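# Tuck chair under desk and park cart in bay

## Task

Move the office chair fully underneath the desk, finishing upright with every wheel on the floor. Put the utility cart in the yellow-taped bay so that all four wheels sit inside the tape and none rests on it. The desk must stay roughly in its original spot, and everything on it must stay there without overhanging its edges. The robot must not tip over or be left leaning, or the task fails. At the end, release whatever is held and back away from it.

## Robot and tools

ROBOT. TidyBot++: one mobile base (0.54 m long, 0.50 m wide, 0.38 m tall) on four powered casters, carrying a single seven-joint arm with a two-finger gripper. The shoulder sits 0.12 m ahead of the base centre, 0.68 m up. Segments: upper arm 0.42 m, forearm 0.31 m, hand 0.31 m. The arm starts folded, hand pointing down; folded, the hand reaches about 0.08 m past the base front and the elbow up to 1.15 m high. Cameras: base_camera (fixed on the base) and wrist_camera (on the hand, looking where it points).

FRAMES. Base frame: origin on the floor below the base centre, x forward, y left, z up, metres. hand_pose and hand_target are reported in it, as x, y, z then quaternion qw, qx, qy, qz; the point is midway between the finger pads, its z axis runs along the fingers and the fingers close along its y axis. Odometry frame: where the base frame was at scene start. base_odometry counts wheel rotation only (slip looks like travel) and drifts a few cm and degrees over many moves; heading in rad, left positive, -3.142 to 3.142. base_tilt is in degrees, forward and right positive.

move. Every key except cameras and blocking forms one action; motions in it start together.
- base: an object holding one or more relative offsets measured along the base axes at the moment the command starts: translate_m (metres, forward +, -2 to 2), strafe_m (metres, left +, -2 to 2), rotate_rad (radians, counter-clockwise from above +, -6.3 to 6.3). Not absolute positions.
- joints: absolute targets by name: joint_1_rad (any angle; positive turns the arm clockwise from above, opposite to heading), joint_2_rad (shoulder, -2.249 to 2.249, 0 = upper arm vertical), joint_3_rad (any), joint_4_rad (elbow, -2.579 to 2.579, 0 straight), joint_5_rad (any), joint_6_rad (wrist, -2.099 to 2.099), joint_7_rad (any; at 1.57 with hand down the fingers open left/right), gripper_pos (0 open to 1 closed; pad gap about 85 x (1 - gripper_pos) mm). 'Any' joints go the short way round; turn in steps under half a turn.
- target: one list of seven numbers [x, y, z, qw, qx, qy, qz], an absolute hand pose in the base frame, metres. With target, joints may contain only gripper_pos.
- speeds: optional caps for this action: translate_m and strafe_m 0.05 to 0.5 m/s (give one only when both are used), rotate_rad 0.1 to 1.57 rad/s.
- cameras: list of base_camera, wrist_camera or all; [] for none, omitted for all.
- blocking: true/omitted waits until everything rests; false returns in about 0.5 s while motion continues. A later move overrides only the joints or base it names.
A move with no action just reports state and images. Unknown keys make a call invalid; out-of-range values get it refused, and a refusal or an unrequested stop cancels the rest of that reply's move, wait and finished_scene calls.

wait: seconds 0 to 10, plus cameras; returns early once moves settle. stop: brakes all your running motions (optional cameras). zoom_image: camera plus region [x0, y0, x1, y1] in pixels, at most 504 x 504, on that camera's latest image. read_manual: licence texts only. finished_scene: scene = the current scene's number; ends it irreversibly, and later calls in the reply go to the next scene.

RESULT LINES. base_status, joint_status, hand_status: 'done', 'moving', 'off_target' (stopped short, may still press), 'contact_stop' or 'time_out' (unrequested stops; target dropped), 'not_followed' (a built-in check withheld targets; 'pose unreachable' or 'joint command not followed' with 'cause:'), 'torque_fault', 'limit_stop_at_motor_heat'. hand 'done' means within 10 mm and 2 degrees; most target moves end off_target within about 3 cm. The move line summarises all motions. on_its_own lists uncommanded actions. motor_effort gives percent of maximum per motor with the peak of the last action in brackets. joint_positions, Motor temperatures, MOTOR HOT (60 °C) and OVER-TEMPERATURE FAULT (75 °C) lines report heat; 'ARM HIT' means the arm struck the base or itself. pictures names the cameras in image order.

CORRECTIONS. To fix a hand position, add (wanted minus hand_pose) to the last target's x, y, z. To hold still, resend hand_target, not hand_pose. For joints, send last command plus (wanted minus reading). A held load makes the arm sag; do not command a joint to its current reading while loaded.

DRIVING. Acceleration is limited; a base blocked by something keeps pushing until a 14 s time-out, and can report done while short. Slow right down (e.g. 0.05 to 0.1 m/s) before touching the chair, cart or desk; contact at driving speed counts as a hit.

AVOID. Tipping: don't keep driving or turning while the arm snags something about 0.6 m or higher, don't push or pull hard horizontally with a raised hand, and don't swing an outstretched arm sideways; backing away or retracting the arm rights a lean. The arm does not avoid obstacles and keeps pushing into a desk; pressing hard causes torque faults (10 s arm halt) and heat. Hands pointing down can reach about 0.94 m high only near the base. Avoid drops, releasing moving items, slams, hard pushes, excessive grip force or twisting on a gripper holding something anchored. Loads may be briefly tugged by outside disturbances. Finish with the gripper open and the robot clear.

Each tool is called after "Call:" by a JSON object that holds its "method" and its "body", one argument or row to a line.

## Session

Call:
{"method": "move", "body": {

}}

Scene clock: 0.00 s.
Motor temperatures (°C): [29 29 24 26 30 33 38]
base_odometry: x=+0.000 y=+0.000 heading=+0.000
base_tilt: forward=+0.4 right=+1.1
base_status: not commanded
joint_positions: joint_1_rad=-0.032 joint_2_rad=-0.369 joint_3_rad=+3.148 joint_4_rad=-2.503 joint_5_rad=-0.042 joint_6_rad=-0.844 joint_7_rad=+1.604 gripper_pos=+0.000
joint_status: not commanded
motor_effort: joint_1_rad=-2 joint_2_rad=-2 joint_3_rad=+1 joint_4_rad=+16 joint_5_rad=+0 joint_6_rad=+1 joint_7_rad=-2
hand_pose: x=+0.2837 y=+0.0154 z=+0.5996 quat_wxyz=(-0.018, +0.996, +0.016, +0.082) (m; base frame)
hand_target: x=+0.2842 y=+0.0154 z=+0.6000 quat_wxyz=(-0.018, +0.996, +0.016, +0.082) (m; base frame)
hand_status: not commanded
pictures: base_camera, wrist_camera
camera_calibration:
wrist_camera: T_world_to_cam=[[0.083058, -0.994069, -0.070201, 0.0355608], [-0.98196, -0.0696313, -0.175799, 0.442836], [0.169869, 0.0835361, -0.98192, 0.673109], [0, 0, 0, 1]] pos_world=[0.317554, 0.0099562, 0.741286]

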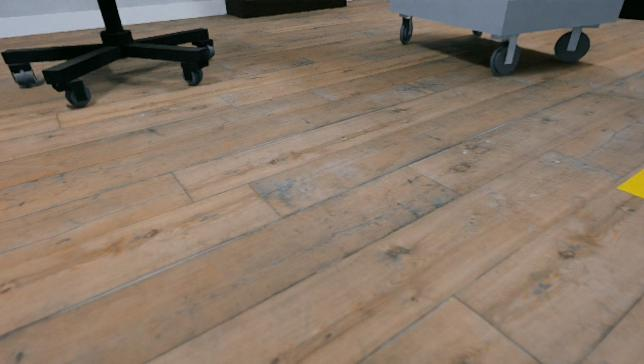

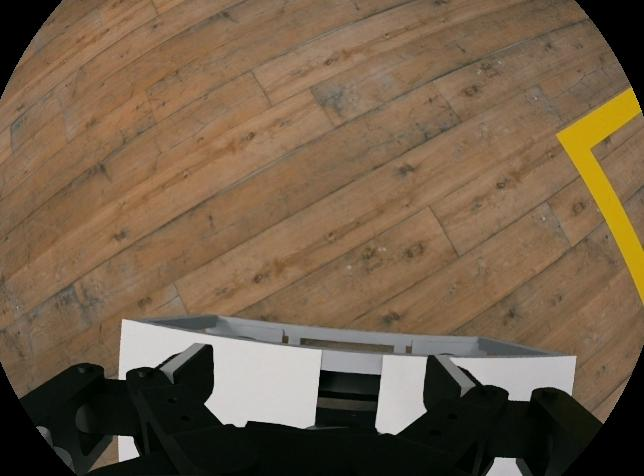

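Call:
{"method": "move", "body": {
  "joints": {"joint_6_rad":0.3}
}}

Call:
{"method": "move", "body": {
  "base": {"rotate_rad":0.9}
}}

Call:
{"method": "move", "body": {
  "base": {"rotate_rad":-1.8}
}}

Scene clock: 2.17 s.
Motor temperatures (°C): [29 29 24 26 30 33 38]
move: done
base_odometry: x=+0.000 y=+0.000 heading=+0.000
base_tilt: forward=+0.4 right=+1.1
base_status: not commanded
joint_positions: joint_1_rad=-0.032 joint_2_rad=-0.369 joint_3_rad=+3.148 joint_4_rad=-2.502 joint_5_rad=-0.042 joint_6_rad=+0.224 joint_7_rad=+1.604 gripper_pos=+0.000
joint_status: all done
motor_effort: joint_1_rad=-2(3) joint_2_rad=-6(7) joint_3_rad=+1(1) joint_4_rad=+20(20) joint_5_rad=+1(1) joint_6_rad=+8(8) joint_7_rad=-3(3)
hand_pose: x=+0.5269 y=+0.0085 z=+0.8035 quat_wxyz=(-0.007, +0.816, +0.004, +0.578) (m; base frame)
hand_target: x=+0.5339 y=+0.0076 z=+0.8262 quat_wxyz=(-0.006, +0.793, +0.003, +0.609) (m; base frame)
hand_status: not commanded
pictures: base_camera, wrist_camera
camera_calibration:
wrist_camera: T_world_to_cam=[[0.0702451, -0.997386, 0.0169344, -0.0404411], [-0.320082, -0.0386152, -0.946603, 0.987409], [0.944782, 0.0610739, -0.321958, -0.105765], [0, 0, 0, 1]] pos_world=[0.418817, 0.00425313, 0.901317]

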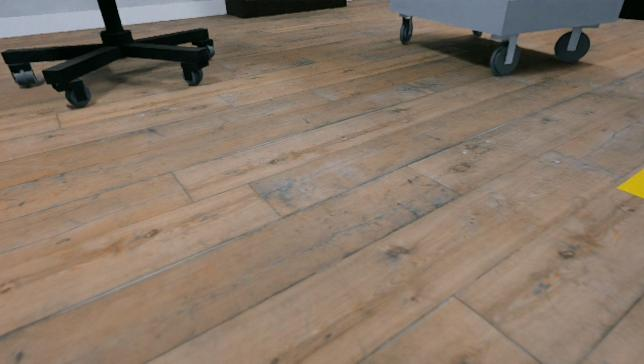

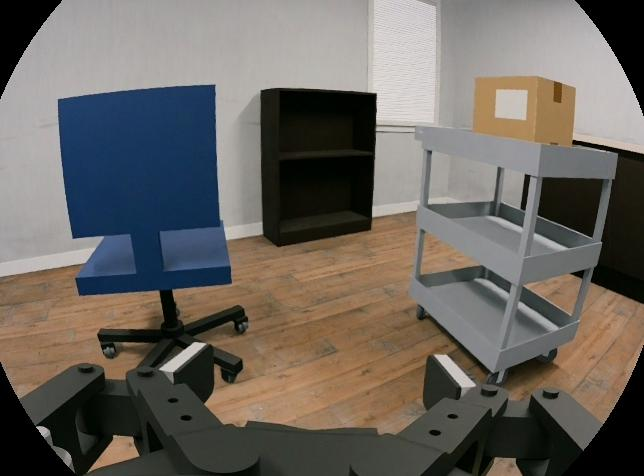

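Scene clock: 3.97 s.
Motor temperatures (°C): [29 29 24 26 30 33 38]
move: done
base_odometry: x=+0.000 y=+0.000 heading=+0.899
base_tilt: forward=+0.4 right=+1.2
base_status: done
joint_positions: joint_1_rad=-0.032 joint_2_rad=-0.369 joint_3_rad=+3.148 joint_4_rad=-2.502 joint_5_rad=-0.042 joint_6_rad=+0.225 joint_7_rad=+1.604 gripper_pos=+0.000
joint_status: not commanded
motor_effort: joint_1_rad=-2(3) joint_2_rad=-7(8) joint_3_rad=+1(2) joint_4_rad=+20(20) joint_5_rad=+1(1) joint_6_rad=+8(8) joint_7_rad=-2(3)
hand_pose: x=+0.5269 y=+0.0086 z=+0.8036 quat_wxyz=(-0.007, +0.816, +0.004, +0.578) (m; base frame)
hand_target: x=+0.5339 y=+0.0076 z=+0.8262 quat_wxyz=(-0.006, +0.793, +0.003, +0.609) (m; base frame)
hand_status: not commanded
pictures: base_camera, wrist_camera
camera_calibration:
wrist_camera: T_world_to_cam=[[0.0706445, -0.997355, 0.0170819, -0.0405917], [-0.319774, -0.0388645, -0.946696, 0.987423], [0.944856, 0.0614165, -0.321674, -0.106039], [0, 0, 0, 1]] pos_world=[0.418812, 0.00440385, 0.901373]

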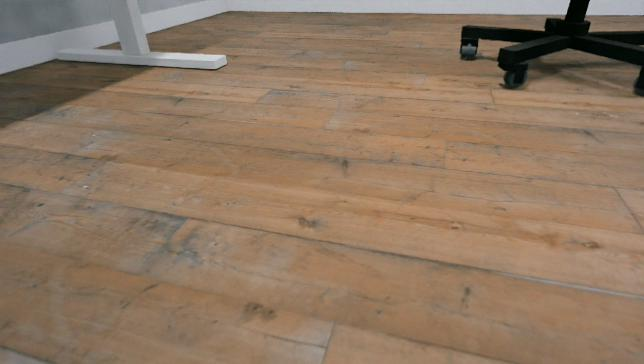

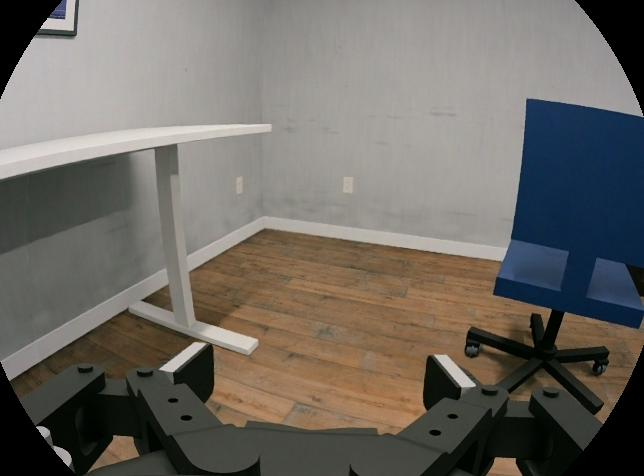

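Scene clock: 6.50 s.
Motor temperatures (°C): [29 29 24 26 30 33 38]
move: done
base_odometry: x=+0.000 y=+0.000 heading=-0.900
base_tilt: forward=+0.4 right=+1.1
base_status: done
joint_positions: joint_1_rad=-0.032 joint_2_rad=-0.369 joint_3_rad=+3.148 joint_4_rad=-2.502 joint_5_rad=-0.042 joint_6_rad=+0.225 joint_7_rad=+1.604 gripper_pos=+0.000
joint_status: not commanded
motor_effort: joint_1_rad=-2(3) joint_2_rad=-6(8) joint_3_rad=+1(2) joint_4_rad=+20(20) joint_5_rad=+0(1) joint_6_rad=+8(8) joint_7_rad=-2(3)
hand_pose: x=+0.5269 y=+0.0088 z=+0.8038 quat_wxyz=(-0.007, +0.816, +0.004, +0.578) (m; base frame)
hand_target: x=+0.5339 y=+0.0076 z=+0.8262 quat_wxyz=(-0.006, +0.793, +0.003, +0.609) (m; base frame)
hand_status: not commanded
pictures: base_camera, wrist_camera
camera_calibration:
wrist_camera: T_world_to_cam=[[0.0709238, -0.997334, 0.0171758, -0.0406943], [-0.319185, -0.0390054, -0.946889, 0.987461], [0.945035, 0.0616747, -0.321101, -0.106602], [0, 0, 0, 1]] pos_world=[0.418812, 0.00450517, 0.901485]

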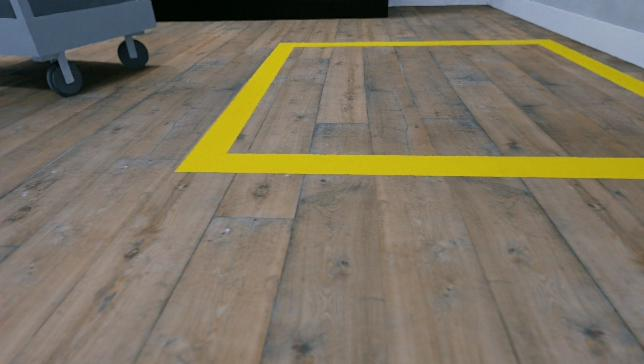

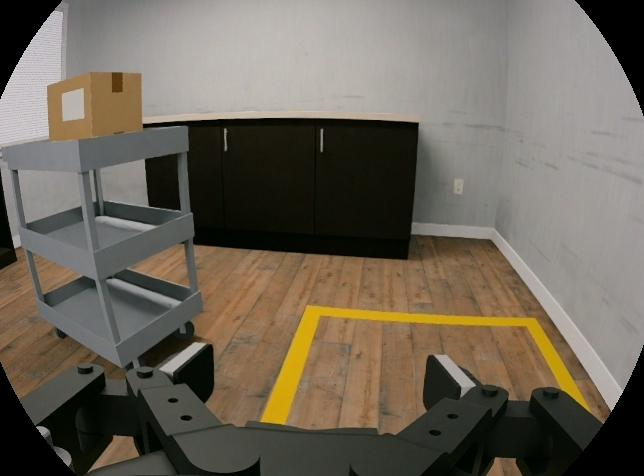

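Call:
{"method": "move", "body": {
  "base": {"rotate_rad":2.7}
}}

Call:
{"method": "move", "body": {
  "base": {"rotate_rad":0.7}
}}

Call:
{"method": "zoom_image", "body": {
  "camera": "wrist_camera",
  "region": [0, 0, 500, 400]
}}

Scene clock: 12.00 s.
Motor temperatures (°C): [29 29 24 26 30 33 38]
move: done
base_odometry: x=+0.000 y=+0.000 heading=+1.799
base_tilt: forward=+0.4 right=+1.1
base_status: done
joint_positions: joint_1_rad=-0.031 joint_2_rad=-0.369 joint_3_rad=+3.149 joint_4_rad=-2.502 joint_5_rad=-0.042 joint_6_rad=+0.226 joint_7_rad=+1.604 gripper_pos=+0.000
joint_status: not commanded
motor_effort: joint_1_rad=-2(3) joint_2_rad=-6(8) joint_3_rad=+1(2) joint_4_rad=+20(20) joint_5_rad=+0(1) joint_6_rad=+8(8) joint_7_rad=-3(3)
hand_pose: x=+0.5270 y=+0.0079 z=+0.8039 quat_wxyz=(-0.006, +0.816, +0.003, +0.579) (m; base frame)
hand_target: x=+0.5339 y=+0.0076 z=+0.8262 quat_wxyz=(-0.006, +0.793, +0.003, +0.609) (m; base frame)
hand_status: not commanded
pictures: base_camera, wrist_camera
camera_calibration:
wrist_camera: T_world_to_cam=[[0.0690677, -0.997472, 0.0166876, -0.040144], [-0.318984, -0.0379306, -0.947001, 0.987513], [0.94524, 0.0600841, -0.320797, -0.106922], [0, 0, 0, 1]] pos_world=[0.41884, 0.0038387, 0.901545]

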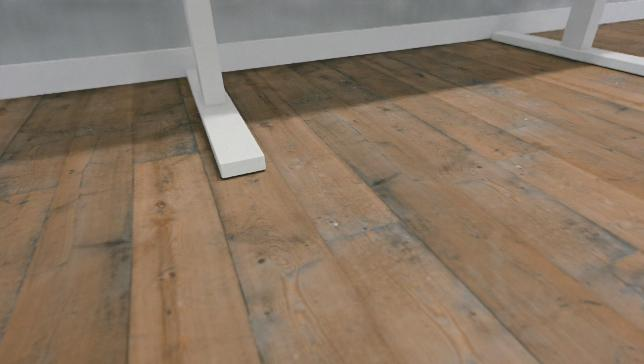

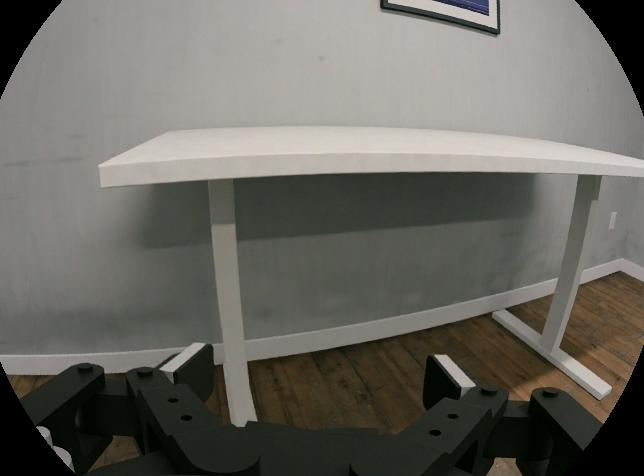

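Scene clock: 13.63 s.
Motor temperatures (°C): [29 29 24 26 30 33 38]
move: done
base_odometry: x=+0.000 y=+0.000 heading=+2.498
base_tilt: forward=+0.3 right=+1.1
base_status: done
joint_positions: joint_1_rad=-0.031 joint_2_rad=-0.369 joint_3_rad=+3.149 joint_4_rad=-2.502 joint_5_rad=-0.042 joint_6_rad=+0.226 joint_7_rad=+1.604 gripper_pos=+0.000
joint_status: not commanded
motor_effort: joint_1_rad=-1(3) joint_2_rad=-7(7) joint_3_rad=+1(2) joint_4_rad=+20(20) joint_5_rad=+1(1) joint_6_rad=+8(8) joint_7_rad=-2(3)
hand_pose: x=+0.5270 y=+0.0083 z=+0.8039 quat_wxyz=(-0.007, +0.816, +0.004, +0.579) (m; base frame)
hand_target: x=+0.5339 y=+0.0076 z=+0.8262 quat_wxyz=(-0.006, +0.793, +0.003, +0.609) (m; base frame)
hand_status: not commanded
pictures: base_camera, wrist_camera
camera_calibration:
wrist_camera: T_world_to_cam=[[0.0698429, -0.997414, 0.0169313, -0.040402], [-0.318947, -0.0384094, -0.946994, 0.987499], [0.945196, 0.0607406, -0.320805, -0.106905], [0, 0, 0, 1]] pos_world=[0.418828, 0.00412511, 0.901543]

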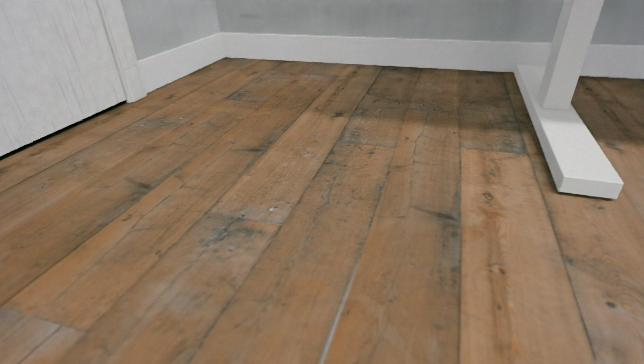

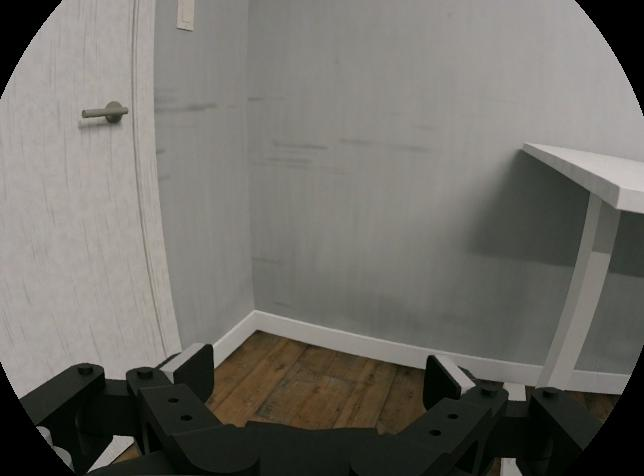

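Scaled by 1.008.

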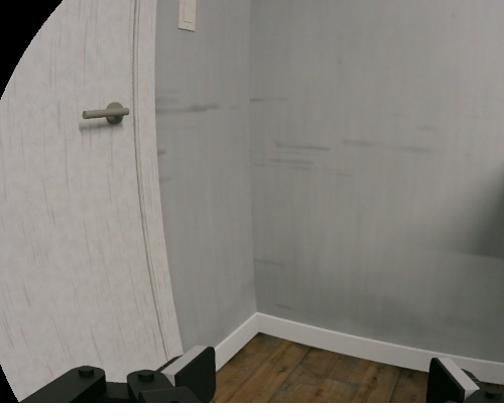

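Call:
{"method": "move", "body": {
  "base": {"translate_m":-1.228,"strafe_m":0.406,"rotate_rad":-2.108}
}}

Scene clock: 20.13 s.
Motor temperatures (°C): [29 29 24 26 30 33 38]
move: done
base_odometry: x=+0.739 y=-1.062 heading=+0.390
base_tilt: forward=+0.3 right=+1.1
base_status: done
joint_positions: joint_1_rad=-0.031 joint_2_rad=-0.368 joint_3_rad=+3.151 joint_4_rad=-2.502 joint_5_rad=-0.042 joint_6_rad=+0.228 joint_7_rad=+1.604 gripper_pos=+0.000
joint_status: not commanded
motor_effort: joint_1_rad=-2(3) joint_2_rad=-6(10) joint_3_rad=+1(3) joint_4_rad=+20(20) joint_5_rad=+1(1) joint_6_rad=+8(8) joint_7_rad=-2(3)
hand_pose: x=+0.5274 y=+0.0074 z=+0.8041 quat_wxyz=(-0.006, +0.815, +0.003, +0.579) (m; base frame)
hand_target: x=+0.5339 y=+0.0076 z=+0.8262 quat_wxyz=(-0.006, +0.793, +0.003, +0.609) (m; base frame)
hand_status: not commanded
pictures: base_camera, wrist_camera
camera_calibration:
wrist_camera: T_world_to_cam=[[0.0678538, -0.997562, 0.0163354, -0.0397782], [-0.318001, -0.0371437, -0.947362, 0.987576], [0.945659, 0.0590874, -0.319746, -0.108216], [0, 0, 0, 1]] pos_world=[0.419085, 0.00339517, 0.901641]

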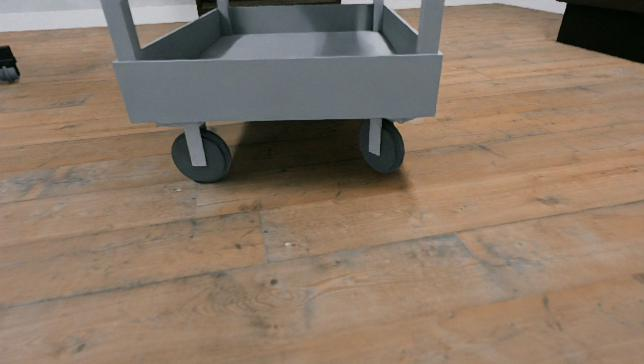

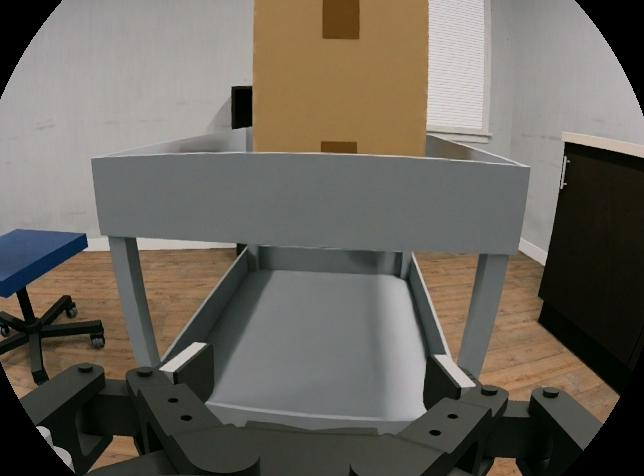

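Call:
{"method": "move", "body": {
  "target": [0.42, 0, 0.92, 0, 0.7071, 0.7071, 0]
}}

Scene clock: 24.03 s.
Motor temperatures (°C): [29 29 24 26 30 33 38]
move: off_target
base_odometry: x=+0.739 y=-1.062 heading=+0.390
base_tilt: forward=+0.4 right=+1.1
base_status: not commanded
joint_positions: joint_1_rad=+0.000 joint_2_rad=+0.017 joint_3_rad=+3.147 joint_4_rad=-1.135 joint_5_rad=-0.042 joint_6_rad=-1.912 joint_7_rad=+3.102 gripper_pos=+0.000
joint_status: not commanded
motor_effort: joint_1_rad=-2(3) joint_2_rad=-17(19) joint_3_rad=+0(1) joint_4_rad=+16(21) joint_5_rad=+0(1) joint_6_rad=+0(8) joint_7_rad=-2(3)
hand_pose: x=+0.4375 y=+0.0120 z=+0.9204 quat_wxyz=(+0.013, +0.717, +0.696, +0.042) (m; base frame)
hand_target: x=+0.4200 y=+0.0000 z=+0.9200 quat_wxyz=(+0.000, +0.707, +0.707, +0.000) (m; base frame)
hand_status: off_target (0.021 m and 5.3 deg from the pose sent, 0.158 m and 109.3 deg at the start)
pictures: base_camera, wrist_camera
camera_calibration:
wrist_camera: T_world_to_cam=[[0.999379, 0.0116743, 0.0332404, -0.466209], [0.0132955, -0.998712, -0.0489749, 0.109017], [0.0326258, 0.0493864, -0.998247, 1.03771], [0, 0, 0, 1]] pos_world=[0.430614, 0.0630708, 1.05673]

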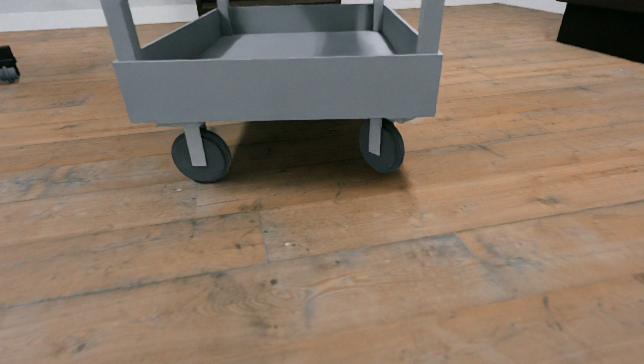

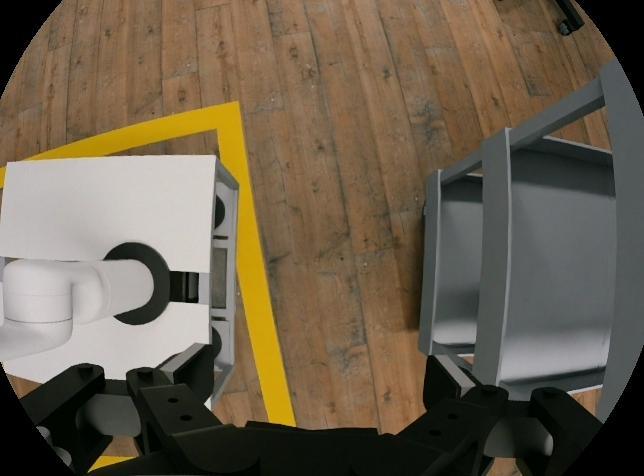

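Call:
{"method": "move", "body": {
  "base": {"translate_m":0.12}
}}

Scene clock: 25.50 s.
Motor temperatures (°C): [29 29 24 26 30 33 38]
move: done
base_odometry: x=+0.850 y=-1.016 heading=+0.389
base_tilt: forward=+0.4 right=+1.1
base_status: done
joint_positions: joint_1_rad=+0.001 joint_2_rad=+0.040 joint_3_rad=+3.145 joint_4_rad=-1.133 joint_5_rad=-0.041 joint_6_rad=-1.919 joint_7_rad=+3.103 gripper_pos=+0.000
joint_status: not commanded
motor_effort: joint_1_rad=-2(2) joint_2_rad=-19(22) joint_3_rad=+0(1) joint_4_rad=+16(17) joint_5_rad=+0(1) joint_6_rad=+0(1) joint_7_rad=-2(3)
hand_pose: x=+0.4409 y=+0.0119 z=+0.9134 quat_wxyz=(+0.004, +0.717, +0.697, +0.031) (m; base frame)
hand_target: x=+0.4200 y=+0.0000 z=+0.9200 quat_wxyz=(+0.000, +0.707, +0.707, +0.000) (m; base frame)
hand_status: not commanded
pictures: base_camera, wrist_camera
camera_calibration:
wrist_camera: T_world_to_cam=[[0.999899, 0.0134306, 0.00467992, -0.443546], [0.013643, -0.998716, -0.0487806, 0.108228], [0.00401876, 0.0488395, -0.998799, 1.04378], [0, 0, 0, 1]] pos_world=[0.43783, 0.0630683, 1.04988]

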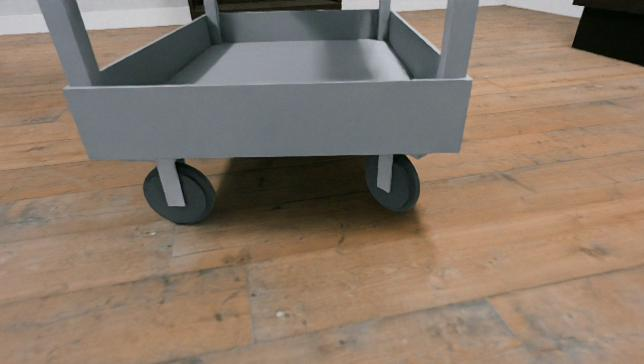

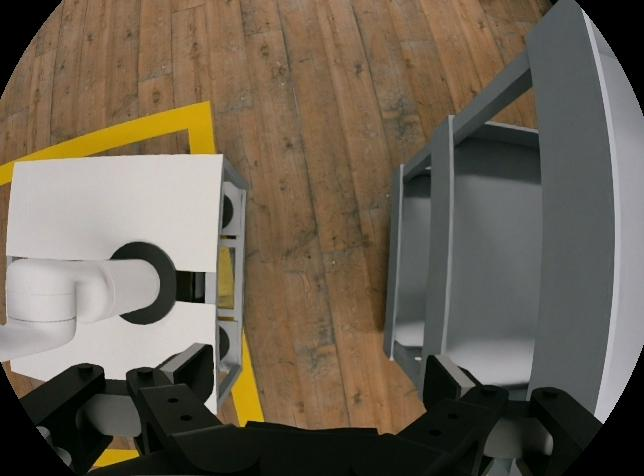

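Call:
{"method": "move", "body": {
  "base": {"translate_m":0.09},
  "speeds": {"translate_m":0.1}
}}

Scene clock: 27.07 s.
Motor temperatures (°C): [29 29 24 27 30 33 38]
move: done
base_odometry: x=+0.934 y=-0.982 heading=+0.389
base_tilt: forward=+0.4 right=+1.1
base_status: done
joint_positions: joint_1_rad=+0.001 joint_2_rad=+0.042 joint_3_rad=+3.145 joint_4_rad=-1.133 joint_5_rad=-0.041 joint_6_rad=-1.921 joint_7_rad=+3.103 gripper_pos=+0.000
joint_status: not commanded
motor_effort: joint_1_rad=-2(3) joint_2_rad=-18(23) joint_3_rad=+0(1) joint_4_rad=+16(17) joint_5_rad=+0(1) joint_6_rad=+0(1) joint_7_rad=-2(3)
hand_pose: x=+0.4408 y=+0.0119 z=+0.9127 quat_wxyz=(+0.002, +0.717, +0.697, +0.030) (m; base frame)
hand_target: x=+0.4200 y=+0.0000 z=+0.9200 quat_wxyz=(+0.000, +0.707, +0.707, +0.000) (m; base frame)
hand_status: not commanded
pictures: base_camera, wrist_camera
camera_calibration:
wrist_camera: T_world_to_cam=[[0.999905, 0.0137484, 0.000801806, -0.439916], [0.0137712, -0.998715, -0.0487676, 0.108128], [0.000130298, 0.048774, -0.99881, 1.04483], [0, 0, 0, 1]] pos_world=[0.438249, 0.0630766, 1.04921]

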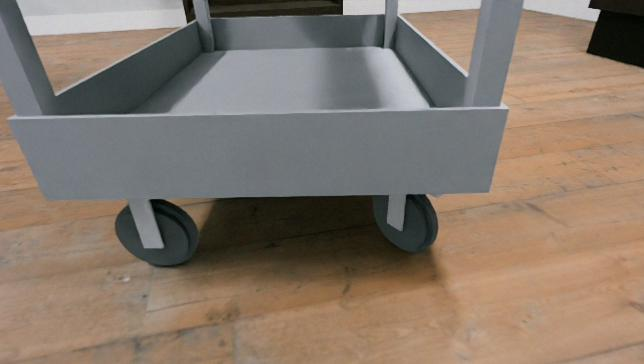

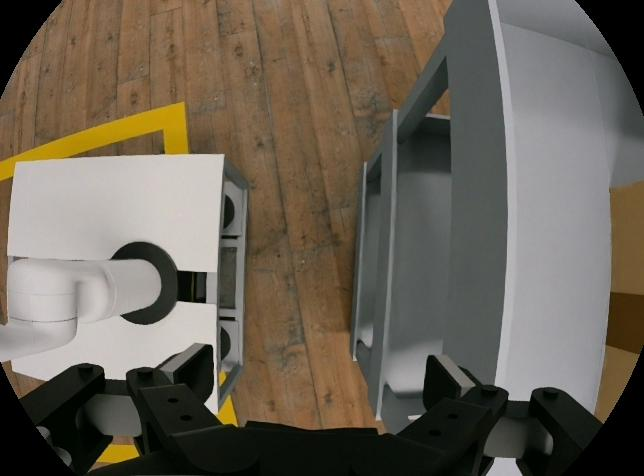

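Call:
{"method": "move", "body": {
  "base": {"translate_m":0.103},
  "speeds": {"translate_m":0.1}
}}

Call:
{"method": "move", "body": {
  "target": [0.42, -0.01, 0.86, 0, 0.7071, 0.7071, 0]
}}

Scene clock: 28.90 s.
Motor temperatures (°C): [29 29 24 27 30 33 38]
move: done
base_odometry: x=+1.030 y=-0.943 heading=+0.389
base_tilt: forward=+0.4 right=+1.1
base_status: done
joint_positions: joint_1_rad=+0.001 joint_2_rad=+0.043 joint_3_rad=+3.145 joint_4_rad=-1.133 joint_5_rad=-0.041 joint_6_rad=-1.922 joint_7_rad=+3.104 gripper_pos=+0.000
joint_status: not commanded
motor_effort: joint_1_rad=-2(3) joint_2_rad=-18(23) joint_3_rad=+0(1) joint_4_rad=+16(17) joint_5_rad=+0(1) joint_6_rad=+0(1) joint_7_rad=-2(3)
hand_pose: x=+0.4407 y=+0.0119 z=+0.9124 quat_wxyz=(+0.001, +0.717, +0.697, +0.029) (m; base frame)
hand_target: x=+0.4200 y=+0.0000 z=+0.9200 quat_wxyz=(+0.000, +0.707, +0.707, +0.000) (m; base frame)
hand_status: not commanded
pictures: base_camera, wrist_camera
camera_calibration:
wrist_camera: T_world_to_cam=[[0.999902, 0.0139698, -0.00134641, -0.437893], [0.0138875, -0.998712, -0.0487931, 0.108096], [-0.00202631, 0.0487696, -0.998808, 1.04542], [0, 0, 0, 1]] pos_world=[0.438467, 0.063089, 1.04886]

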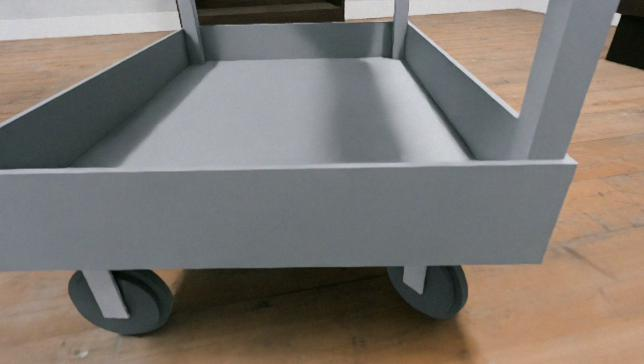

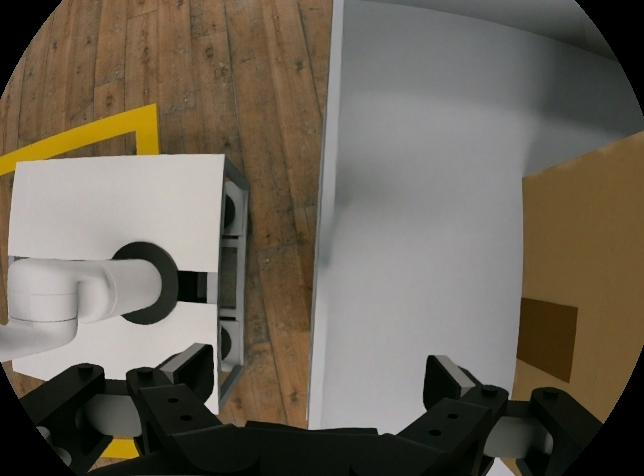

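Scene clock: 30.20 s.
Motor temperatures (°C): [29 29 24 27 30 33 38]
move: off_target
base_odometry: x=+1.030 y=-0.943 heading=+0.389
base_tilt: forward=+0.3 right=+1.1
base_status: not commanded
joint_positions: joint_1_rad=-0.006 joint_2_rad=+0.020 joint_3_rad=+3.184 joint_4_rad=-1.348 joint_5_rad=-0.041 joint_6_rad=-1.864 joint_7_rad=+3.135 gripper_pos=+0.000
joint_status: not commanded
motor_effort: joint_1_rad=-1(2) joint_2_rad=-18(19) joint_3_rad=+0(1) joint_4_rad=+17(17) joint_5_rad=+0(1) joint_6_rad=-1(2) joint_7_rad=-2(3)
hand_pose: x=+0.4078 y=+0.0033 z=+0.8561 quat_wxyz=(-0.046, +0.718, +0.695, -0.018) (m; base frame)
hand_target: x=+0.4200 y=-0.0100 z=+0.8600 quat_wxyz=(+0.000, +0.707, +0.707, +0.000) (m; base frame)
hand_status: off_target (0.018 m and 5.9 deg from the pose sent, 0.060 m and 3.7 deg at the start)
pictures: base_camera, wrist_camera
camera_calibration:
wrist_camera: T_world_to_cam=[[0.990936, 0.0122673, -0.133774, -0.287871], [0.00514729, -0.998558, -0.0534402, 0.104802], [-0.134237, 0.0522673, -0.98957, 1.03558], [0, 0, 0, 1]] pos_world=[0.423736, 0.0540551, 0.991871]

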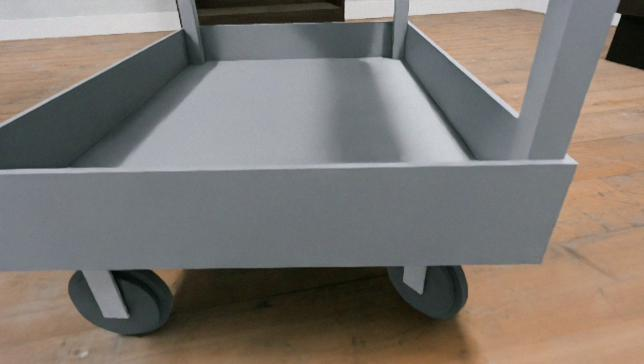

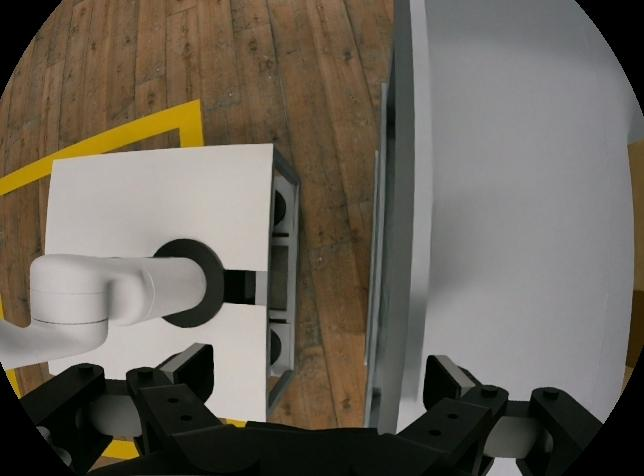

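Call:
{"method": "move", "body": {
  "target": [0.452, -0.01, 0.85, 0.04, 0.703, 0.71, 0.018]
}}

Scene clock: 31.07 s.
Motor temperatures (°C): [29 29 24 27 30 33 38]
move: off_target
base_odometry: x=+1.030 y=-0.943 heading=+0.389
base_tilt: forward=+0.4 right=+1.1
base_status: not commanded
joint_positions: joint_1_rad=-0.009 joint_2_rad=+0.019 joint_3_rad=+3.172 joint_4_rad=-1.376 joint_5_rad=-0.011 joint_6_rad=-1.738 joint_7_rad=+3.136 gripper_pos=+0.000
joint_status: not commanded
motor_effort: joint_1_rad=-2(2) joint_2_rad=-18(20) joint_3_rad=+0(1) joint_4_rad=+17(18) joint_5_rad=+0(1) joint_6_rad=-1(2) joint_7_rad=-2(3)
hand_pose: x=+0.4398 y=-0.0021 z=+0.8463 quat_wxyz=(+0.000, +0.716, +0.698, +0.007) (m; base frame)
hand_target: x=+0.4520 y=-0.0100 z=+0.8500 quat_wxyz=(+0.040, +0.703, +0.710, +0.018) (m; base frame)
hand_status: off_target (0.015 m and 5.2 deg from the pose sent, 0.047 m and 10.9 deg at the start)
pictures: base_camera, wrist_camera
camera_calibration:
wrist_camera: T_world_to_cam=[[0.999244, 0.0155414, -0.0356367, -0.40756], [0.014808, -0.999675, -0.0207524, 0.0667462], [-0.0359477, 0.020209, -0.999149, 0.995256], [0, 0, 0, 1]] pos_world=[0.442041, 0.0529455, 0.98127]

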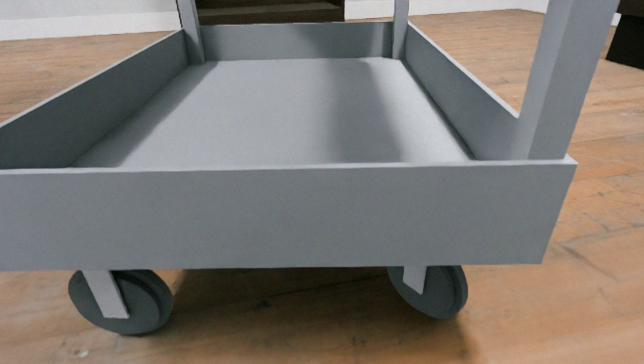

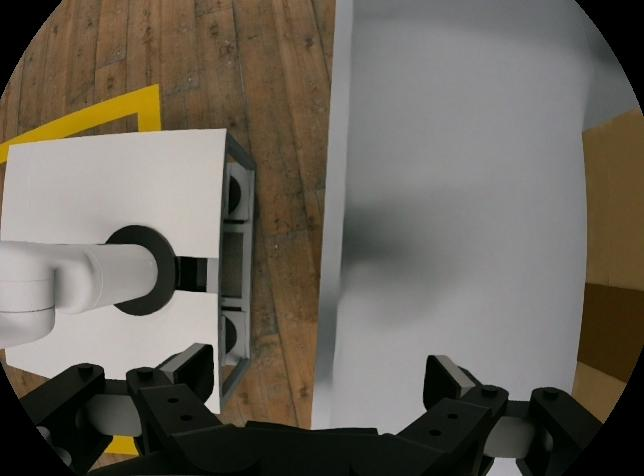

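Call:
{"method": "move", "body": {
  "target": [0.454, -0.01, 0.83, 0.04, 0.703, 0.71, 0.018],
  "cameras": []
}}

Call:
{"method": "move", "body": {
  "joints": {"gripper_pos":1}
}}

Call:
{"method": "move", "body": {
  "base": {"translate_m":-0.4},
  "speeds": {"translate_m":0.15}
}}

Scene clock: 32.13 s.
Motor temperatures (°C): [29 29 24 27 30 33 38]
move: off_target
base_odometry: x=+1.030 y=-0.943 heading=+0.389
base_tilt: forward=+0.4 right=+1.1
base_status: not commanded
joint_positions: joint_1_rad=-0.010 joint_2_rad=+0.019 joint_3_rad=+3.172 joint_4_rad=-1.444 joint_5_rad=-0.011 joint_6_rad=-1.685 joint_7_rad=+3.136 gripper_pos=+0.000
joint_status: not commanded
motor_effort: joint_1_rad=-2(2) joint_2_rad=-19(20) joint_3_rad=+1(1) joint_4_rad=+17(18) joint_5_rad=+0(0) joint_6_rad=-1(1) joint_7_rad=-2(3)
hand_pose: x=+0.4380 y=-0.0018 z=+0.8249 quat_wxyz=(-0.006, +0.716, +0.698, +0.001) (m; base frame)
hand_target: x=+0.4540 y=-0.0100 z=+0.8300 quat_wxyz=(+0.040, +0.703, +0.710, +0.018) (m; base frame)
hand_status: off_target (0.019 m and 5.9 deg from the pose sent, 0.023 m and 5.2 deg at the start)
pictures: none
No camera images: "cameras" was empty.

Scene clock: 33.23 s.
Motor temperatures (°C): [29 29 24 27 30 33 38]
move: off_target
base_odometry: x=+1.030 y=-0.943 heading=+0.389
base_tilt: forward=+0.4 right=+1.1
base_status: not commanded
joint_positions: joint_1_rad=-0.010 joint_2_rad=+0.019 joint_3_rad=+3.173 joint_4_rad=-1.444 joint_5_rad=-0.010 joint_6_rad=-1.674 joint_7_rad=+3.136 gripper_pos=+0.947
joint_status: gripper_pos off_target (ended at +0.947, target +1.000)
motor_effort: joint_1_rad=-4(4) joint_2_rad=-19(21) joint_3_rad=-1(1) joint_4_rad=+16(18) joint_5_rad=+1(1) joint_6_rad=-1(7) joint_7_rad=+0(3)
hand_pose: x=+0.4413 y=-0.0022 z=+0.8250 quat_wxyz=(-0.001, +0.716, +0.698, +0.005) (m; base frame)
hand_target: x=+0.4540 y=-0.0100 z=+0.8300 quat_wxyz=(+0.040, +0.703, +0.710, +0.018) (m; base frame)
hand_status: not commanded
pictures: base_camera, wrist_camera
camera_calibration:
wrist_camera: T_world_to_cam=[[0.999074, 0.0153267, -0.0402072, -0.405946], [0.014527, -0.999692, -0.020107, 0.0657641], [-0.040503, 0.0195043, -0.998989, 0.975872], [0, 0, 0, 1]] pos_world=[0.44414, 0.0529319, 0.959886]

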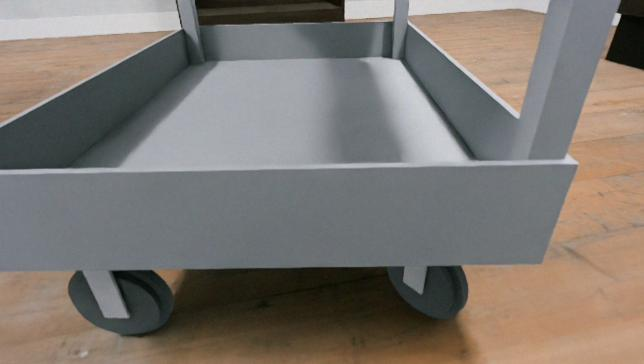

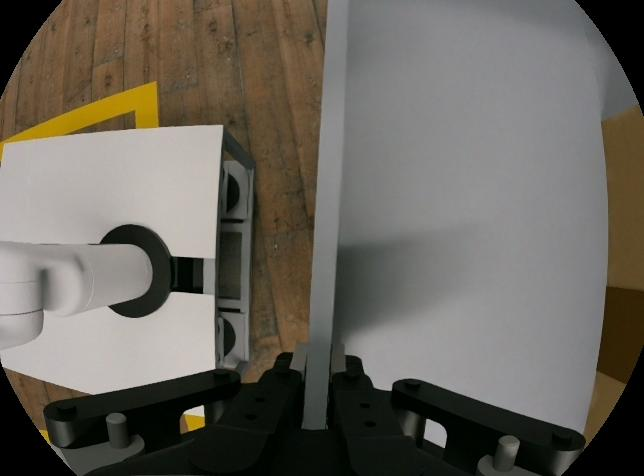

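Scene clock: 36.57 s.
Motor temperatures (°C): [29 29 24 27 30 33 38]
move: done
base_odometry: x=+0.659 y=-1.095 heading=+0.389
base_tilt: forward=+0.4 right=+1.1
base_status: done
joint_positions: joint_1_rad=-0.046 joint_2_rad=+0.003 joint_3_rad=+3.145 joint_4_rad=-1.461 joint_5_rad=-0.004 joint_6_rad=-1.653 joint_7_rad=+3.163 gripper_pos=+0.948
joint_status: not commanded
motor_effort: joint_1_rad=+5(6) joint_2_rad=-18(31) joint_3_rad=+8(8) joint_4_rad=+19(21) joint_5_rad=+6(7) joint_6_rad=+9(15) joint_7_rad=-9(9)
hand_pose: x=+0.4400 y=+0.0163 z=+0.8248 quat_wxyz=(+0.007, +0.684, +0.729, +0.010) (m; base frame)
hand_target: x=+0.4540 y=-0.0100 z=+0.8300 quat_wxyz=(+0.040, +0.703, +0.710, +0.018) (m; base frame)
hand_status: not commanded
pictures: base_camera, wrist_camera
camera_calibration:
wrist_camera: T_world_to_cam=[[0.994275, 0.104773, -0.0209848, -0.420116], [0.104493, -0.994427, -0.0140275, 0.0396545], [-0.0223375, 0.0117544, -0.999681, 0.968002], [0, 0, 0, 1]] pos_world=[0.43519, 0.0720721, 0.959434]

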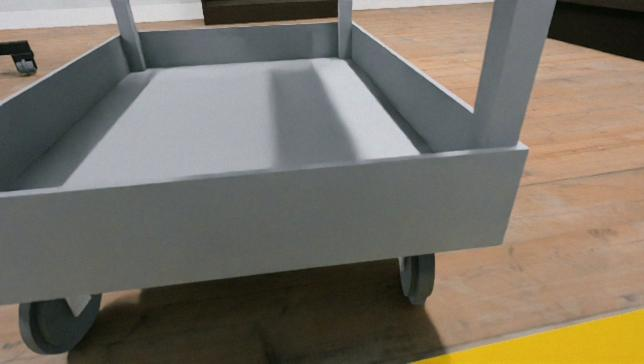

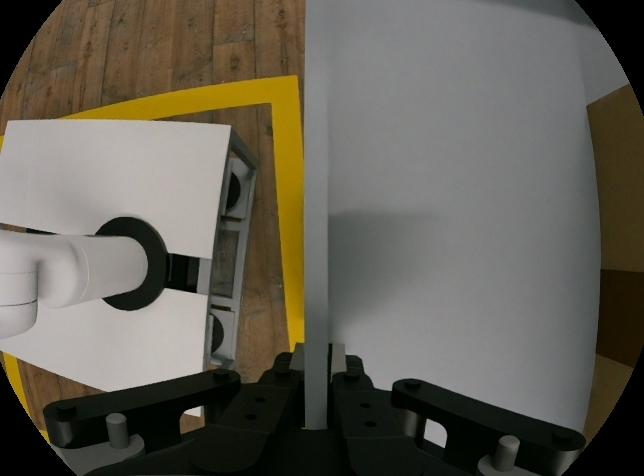

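Call:
{"method": "move", "body": {
  "base": {"translate_m":-0.32,"strafe_m":0.574},
  "speeds": {"translate_m":0.15},
  "cameras": []
}}

Call:
{"method": "move", "body": {
  "base": {"rotate_rad":-1.4},
  "speeds": {"rotate_rad":0.2}
}}

Scene clock: 42.67 s.
Motor temperatures (°C): [29 29 24 27 30 33 38]
move: done
base_odometry: x=+0.145 y=-0.685 heading=+0.389
base_tilt: forward=+0.4 right=+1.1
base_status: done
joint_positions: joint_1_rad=-0.003 joint_2_rad=-0.003 joint_3_rad=+3.194 joint_4_rad=-1.467 joint_5_rad=+0.022 joint_6_rad=-1.657 joint_7_rad=+3.101 gripper_pos=+0.948
joint_status: not commanded
motor_effort: joint_1_rad=-4(18) joint_2_rad=-15(24) joint_3_rad=-1(15) joint_4_rad=+21(22) joint_5_rad=+6(7) joint_6_rad=+12(14) joint_7_rad=+1(13)
hand_pose: x=+0.4363 y=-0.0213 z=+0.8248 quat_wxyz=(+0.015, +0.739, +0.674, -0.001) (m; base frame)
hand_target: x=+0.4540 y=-0.0100 z=+0.8300 quat_wxyz=(+0.040, +0.703, +0.710, +0.018) (m; base frame)
hand_status: not commanded
pictures: none
No camera images: "cameras" was empty.

Scene clock: 50.60 s.
Motor temperatures (°C): [29 29 24 27 30 33 38]
move: done
base_odometry: x=+0.145 y=-0.685 heading=-1.009
base_tilt: forward=+0.4 right=+1.1
base_status: done
joint_positions: joint_1_rad=-0.018 joint_2_rad=+0.011 joint_3_rad=+3.180 joint_4_rad=-1.452 joint_5_rad=+0.009 joint_6_rad=-1.652 joint_7_rad=+3.177 gripper_pos=+0.948
joint_status: not commanded
motor_effort: joint_1_rad=-4(18) joint_2_rad=-22(26) joint_3_rad=-2(21) joint_4_rad=+14(21) joint_5_rad=+0(11) joint_6_rad=+0(16) joint_7_rad=-1(21)
hand_pose: x=+0.4446 y=-0.0081 z=+0.8251 quat_wxyz=(+0.013, +0.702, +0.712, +0.006) (m; base frame)
hand_target: x=+0.4540 y=-0.0100 z=+0.8300 quat_wxyz=(+0.040, +0.703, +0.710, +0.018) (m; base frame)
hand_status: not commanded
pictures: base_camera, wrist_camera
camera_calibration:
wrist_camera: T_world_to_cam=[[0.998338, 0.0541128, -0.0198336, -0.425361], [0.0541301, -0.998534, 0.000337898, 0.0253462], [-0.0197862, -0.00141093, -0.999803, 0.967508], [0, 0, 0, 1]] pos_world=[0.442425, 0.0496916, 0.958872]

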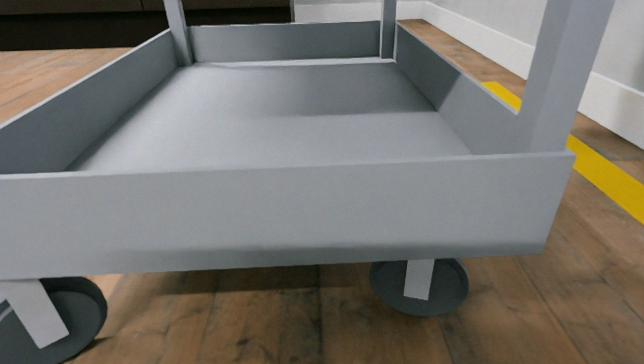

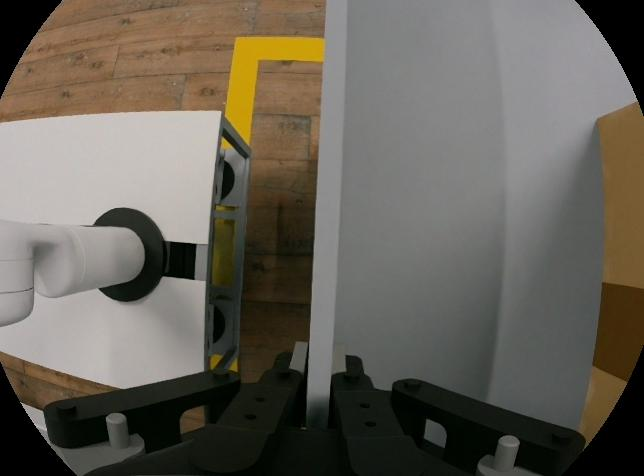

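Call:
{"method": "move", "body": {
  "joints": {"gripper_pos":0},
  "cameras": []
}}

Call:
{"method": "move", "body": {
  "target": [0.435, -0.01, 0.925, 0.02, 0.707, 0.707, 0.0],
  "cameras": ["wrist_camera"]
}}

Call:
{"method": "move", "body": {
  "base": {"translate_m":-0.38}
}}

Call:
{"method": "move", "body": {
  "base": {"rotate_rad":2.9},
  "joints": {"joint_1_rad":0,"joint_2_rad":-0.37,"joint_3_rad":3.14,"joint_4_rad":-2.3,"joint_5_rad":0,"joint_6_rad":0.25,"joint_7_rad":1.57},
  "cameras": []
}}

Scene clock: 52.50 s.
Motor temperatures (°C): [29 29 24 27 30 33 38]
move: done
base_odometry: x=+0.145 y=-0.685 heading=-1.009
base_tilt: forward=+0.4 right=+1.1
base_status: not commanded
joint_positions: joint_1_rad=-0.020 joint_2_rad=+0.009 joint_3_rad=+3.176 joint_4_rad=-1.456 joint_5_rad=+0.009 joint_6_rad=-1.652 joint_7_rad=+3.177 gripper_pos=+0.000
joint_status: all done
motor_effort: joint_1_rad=-2(4) joint_2_rad=-19(24) joint_3_rad=+1(2) joint_4_rad=+17(19) joint_5_rad=+0(1) joint_6_rad=+0(1) joint_7_rad=-2(3)
hand_pose: x=+0.4434 y=-0.0062 z=+0.8245 quat_wxyz=(+0.012, +0.700, +0.714, +0.005) (m; base frame)
hand_target: x=+0.4540 y=-0.0100 z=+0.8300 quat_wxyz=(+0.040, +0.703, +0.710, +0.018) (m; base frame)
hand_status: not commanded
pictures: none
No camera images: "cameras" was empty.

Scene clock: 54.03 s.
Motor temperatures (°C): [29 29 24 27 30 33 38]
move: off_target
base_odometry: x=+0.145 y=-0.685 heading=-1.009
base_tilt: forward=+0.4 right=+1.1
base_status: not commanded
joint_positions: joint_1_rad=+0.018 joint_2_rad=+0.038 joint_3_rad=+3.130 joint_4_rad=-1.096 joint_5_rad=+0.009 joint_6_rad=-1.901 joint_7_rad=+3.177 gripper_pos=+0.000
joint_status: not commanded
motor_effort: joint_1_rad=-2(3) joint_2_rad=-18(20) joint_3_rad=+0(1) joint_4_rad=+16(18) joint_5_rad=+1(1) joint_6_rad=+0(1) joint_7_rad=-2(3)
hand_pose: x=+0.4527 y=-0.0038 z=+0.9260 quat_wxyz=(+0.041, +0.697, +0.715, +0.034) (m; base frame)
hand_target: x=+0.4350 y=-0.0100 z=+0.9250 quat_wxyz=(+0.020, +0.707, +0.707, +0.000) (m; base frame)
hand_status: off_target (0.019 m and 4.8 deg from the pose sent, 0.101 m and 1.6 deg at the start)
pictures: wrist_camera
camera_calibration:
wrist_camera: T_world_to_cam=[[0.996004, 0.0653995, 0.0608191, -0.505247], [0.0652266, -0.997859, 0.00482649, 0.0200204], [0.0610045, -0.000840183, -0.998137, 1.03044], [0, 0, 0, 1]] pos_world=[0.439061, 0.0538862, 1.05915]

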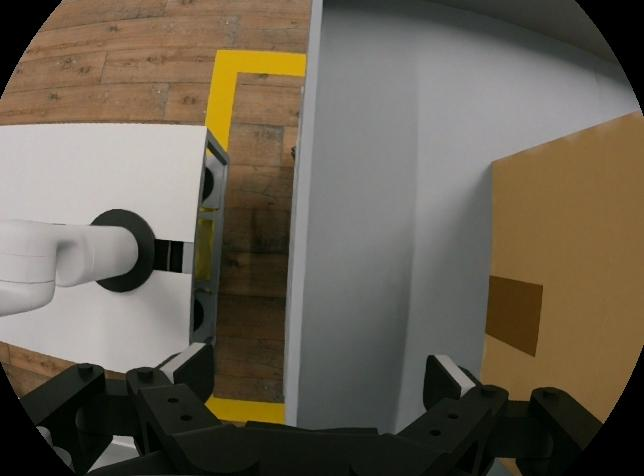

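Scene clock: 56.00 s.
Motor temperatures (°C): [29 29 24 27 30 33 38]
move: done
base_odometry: x=-0.057 y=-0.363 heading=-1.010
base_tilt: forward=+0.4 right=+1.1
base_status: done
joint_positions: joint_1_rad=+0.020 joint_2_rad=+0.053 joint_3_rad=+3.129 joint_4_rad=-1.094 joint_5_rad=+0.009 joint_6_rad=-1.911 joint_7_rad=+3.177 gripper_pos=+0.000
joint_status: not commanded
motor_effort: joint_1_rad=-2(3) joint_2_rad=-18(22) joint_3_rad=+0(1) joint_4_rad=+16(17) joint_5_rad=+0(1) joint_6_rad=+0(1) joint_7_rad=-2(3)
hand_pose: x=+0.4537 y=-0.0039 z=+0.9210 quat_wxyz=(+0.033, +0.698, +0.715, +0.026) (m; base frame)
hand_target: x=+0.4350 y=-0.0100 z=+0.9250 quat_wxyz=(+0.020, +0.707, +0.707, +0.000) (m; base frame)
hand_status: not commanded
pictures: base_camera, wrist_camera
camera_calibration:
wrist_camera: T_world_to_cam=[[0.997172, 0.0651558, 0.0374469, -0.484948], [0.0650943, -0.997875, 0.00285844, 0.0217465], [0.0375536, -0.000412772, -0.999295, 1.03709], [0, 0, 0, 1]] pos_world=[0.443215, 0.0537256, 1.05446]

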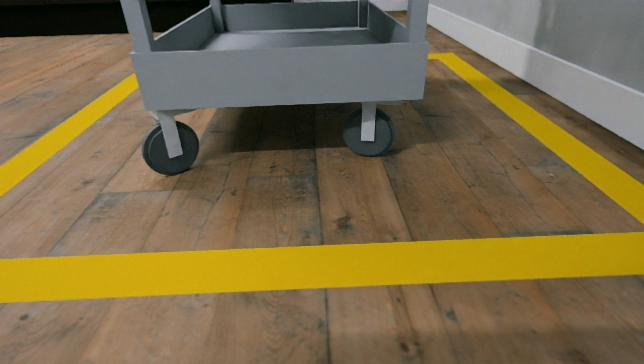

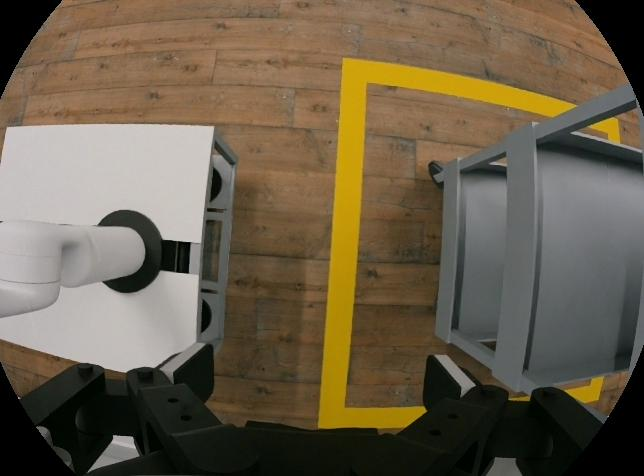

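Scene clock: 59.20 s.
Motor temperatures (°C): [29 29 24 27 30 33 38]
move: done
base_odometry: x=-0.057 y=-0.363 heading=+1.889
base_tilt: forward=+0.4 right=+1.1
base_status: done
joint_positions: joint_1_rad=+0.007 joint_2_rad=-0.341 joint_3_rad=+3.130 joint_4_rad=-2.282 joint_5_rad=+0.009 joint_6_rad=+0.171 joint_7_rad=+1.614 gripper_pos=+0.000
joint_status: all done
motor_effort: joint_1_rad=-2(4) joint_2_rad=-9(22) joint_3_rad=+1(3) joint_4_rad=+21(22) joint_5_rad=+0(1) joint_6_rad=+8(9) joint_7_rad=-2(3)
hand_pose: x=+0.5763 y=+0.0044 z=+0.9033 quat_wxyz=(+0.016, +0.773, +0.023, +0.633) (m; base frame)
hand_target: x=+0.5706 y=+0.0022 z=+0.9297 quat_wxyz=(-0.001, +0.745, +0.000, +0.667) (m; base frame)
hand_status: not commanded
pictures: none
No camera images: "cameras" was empty.


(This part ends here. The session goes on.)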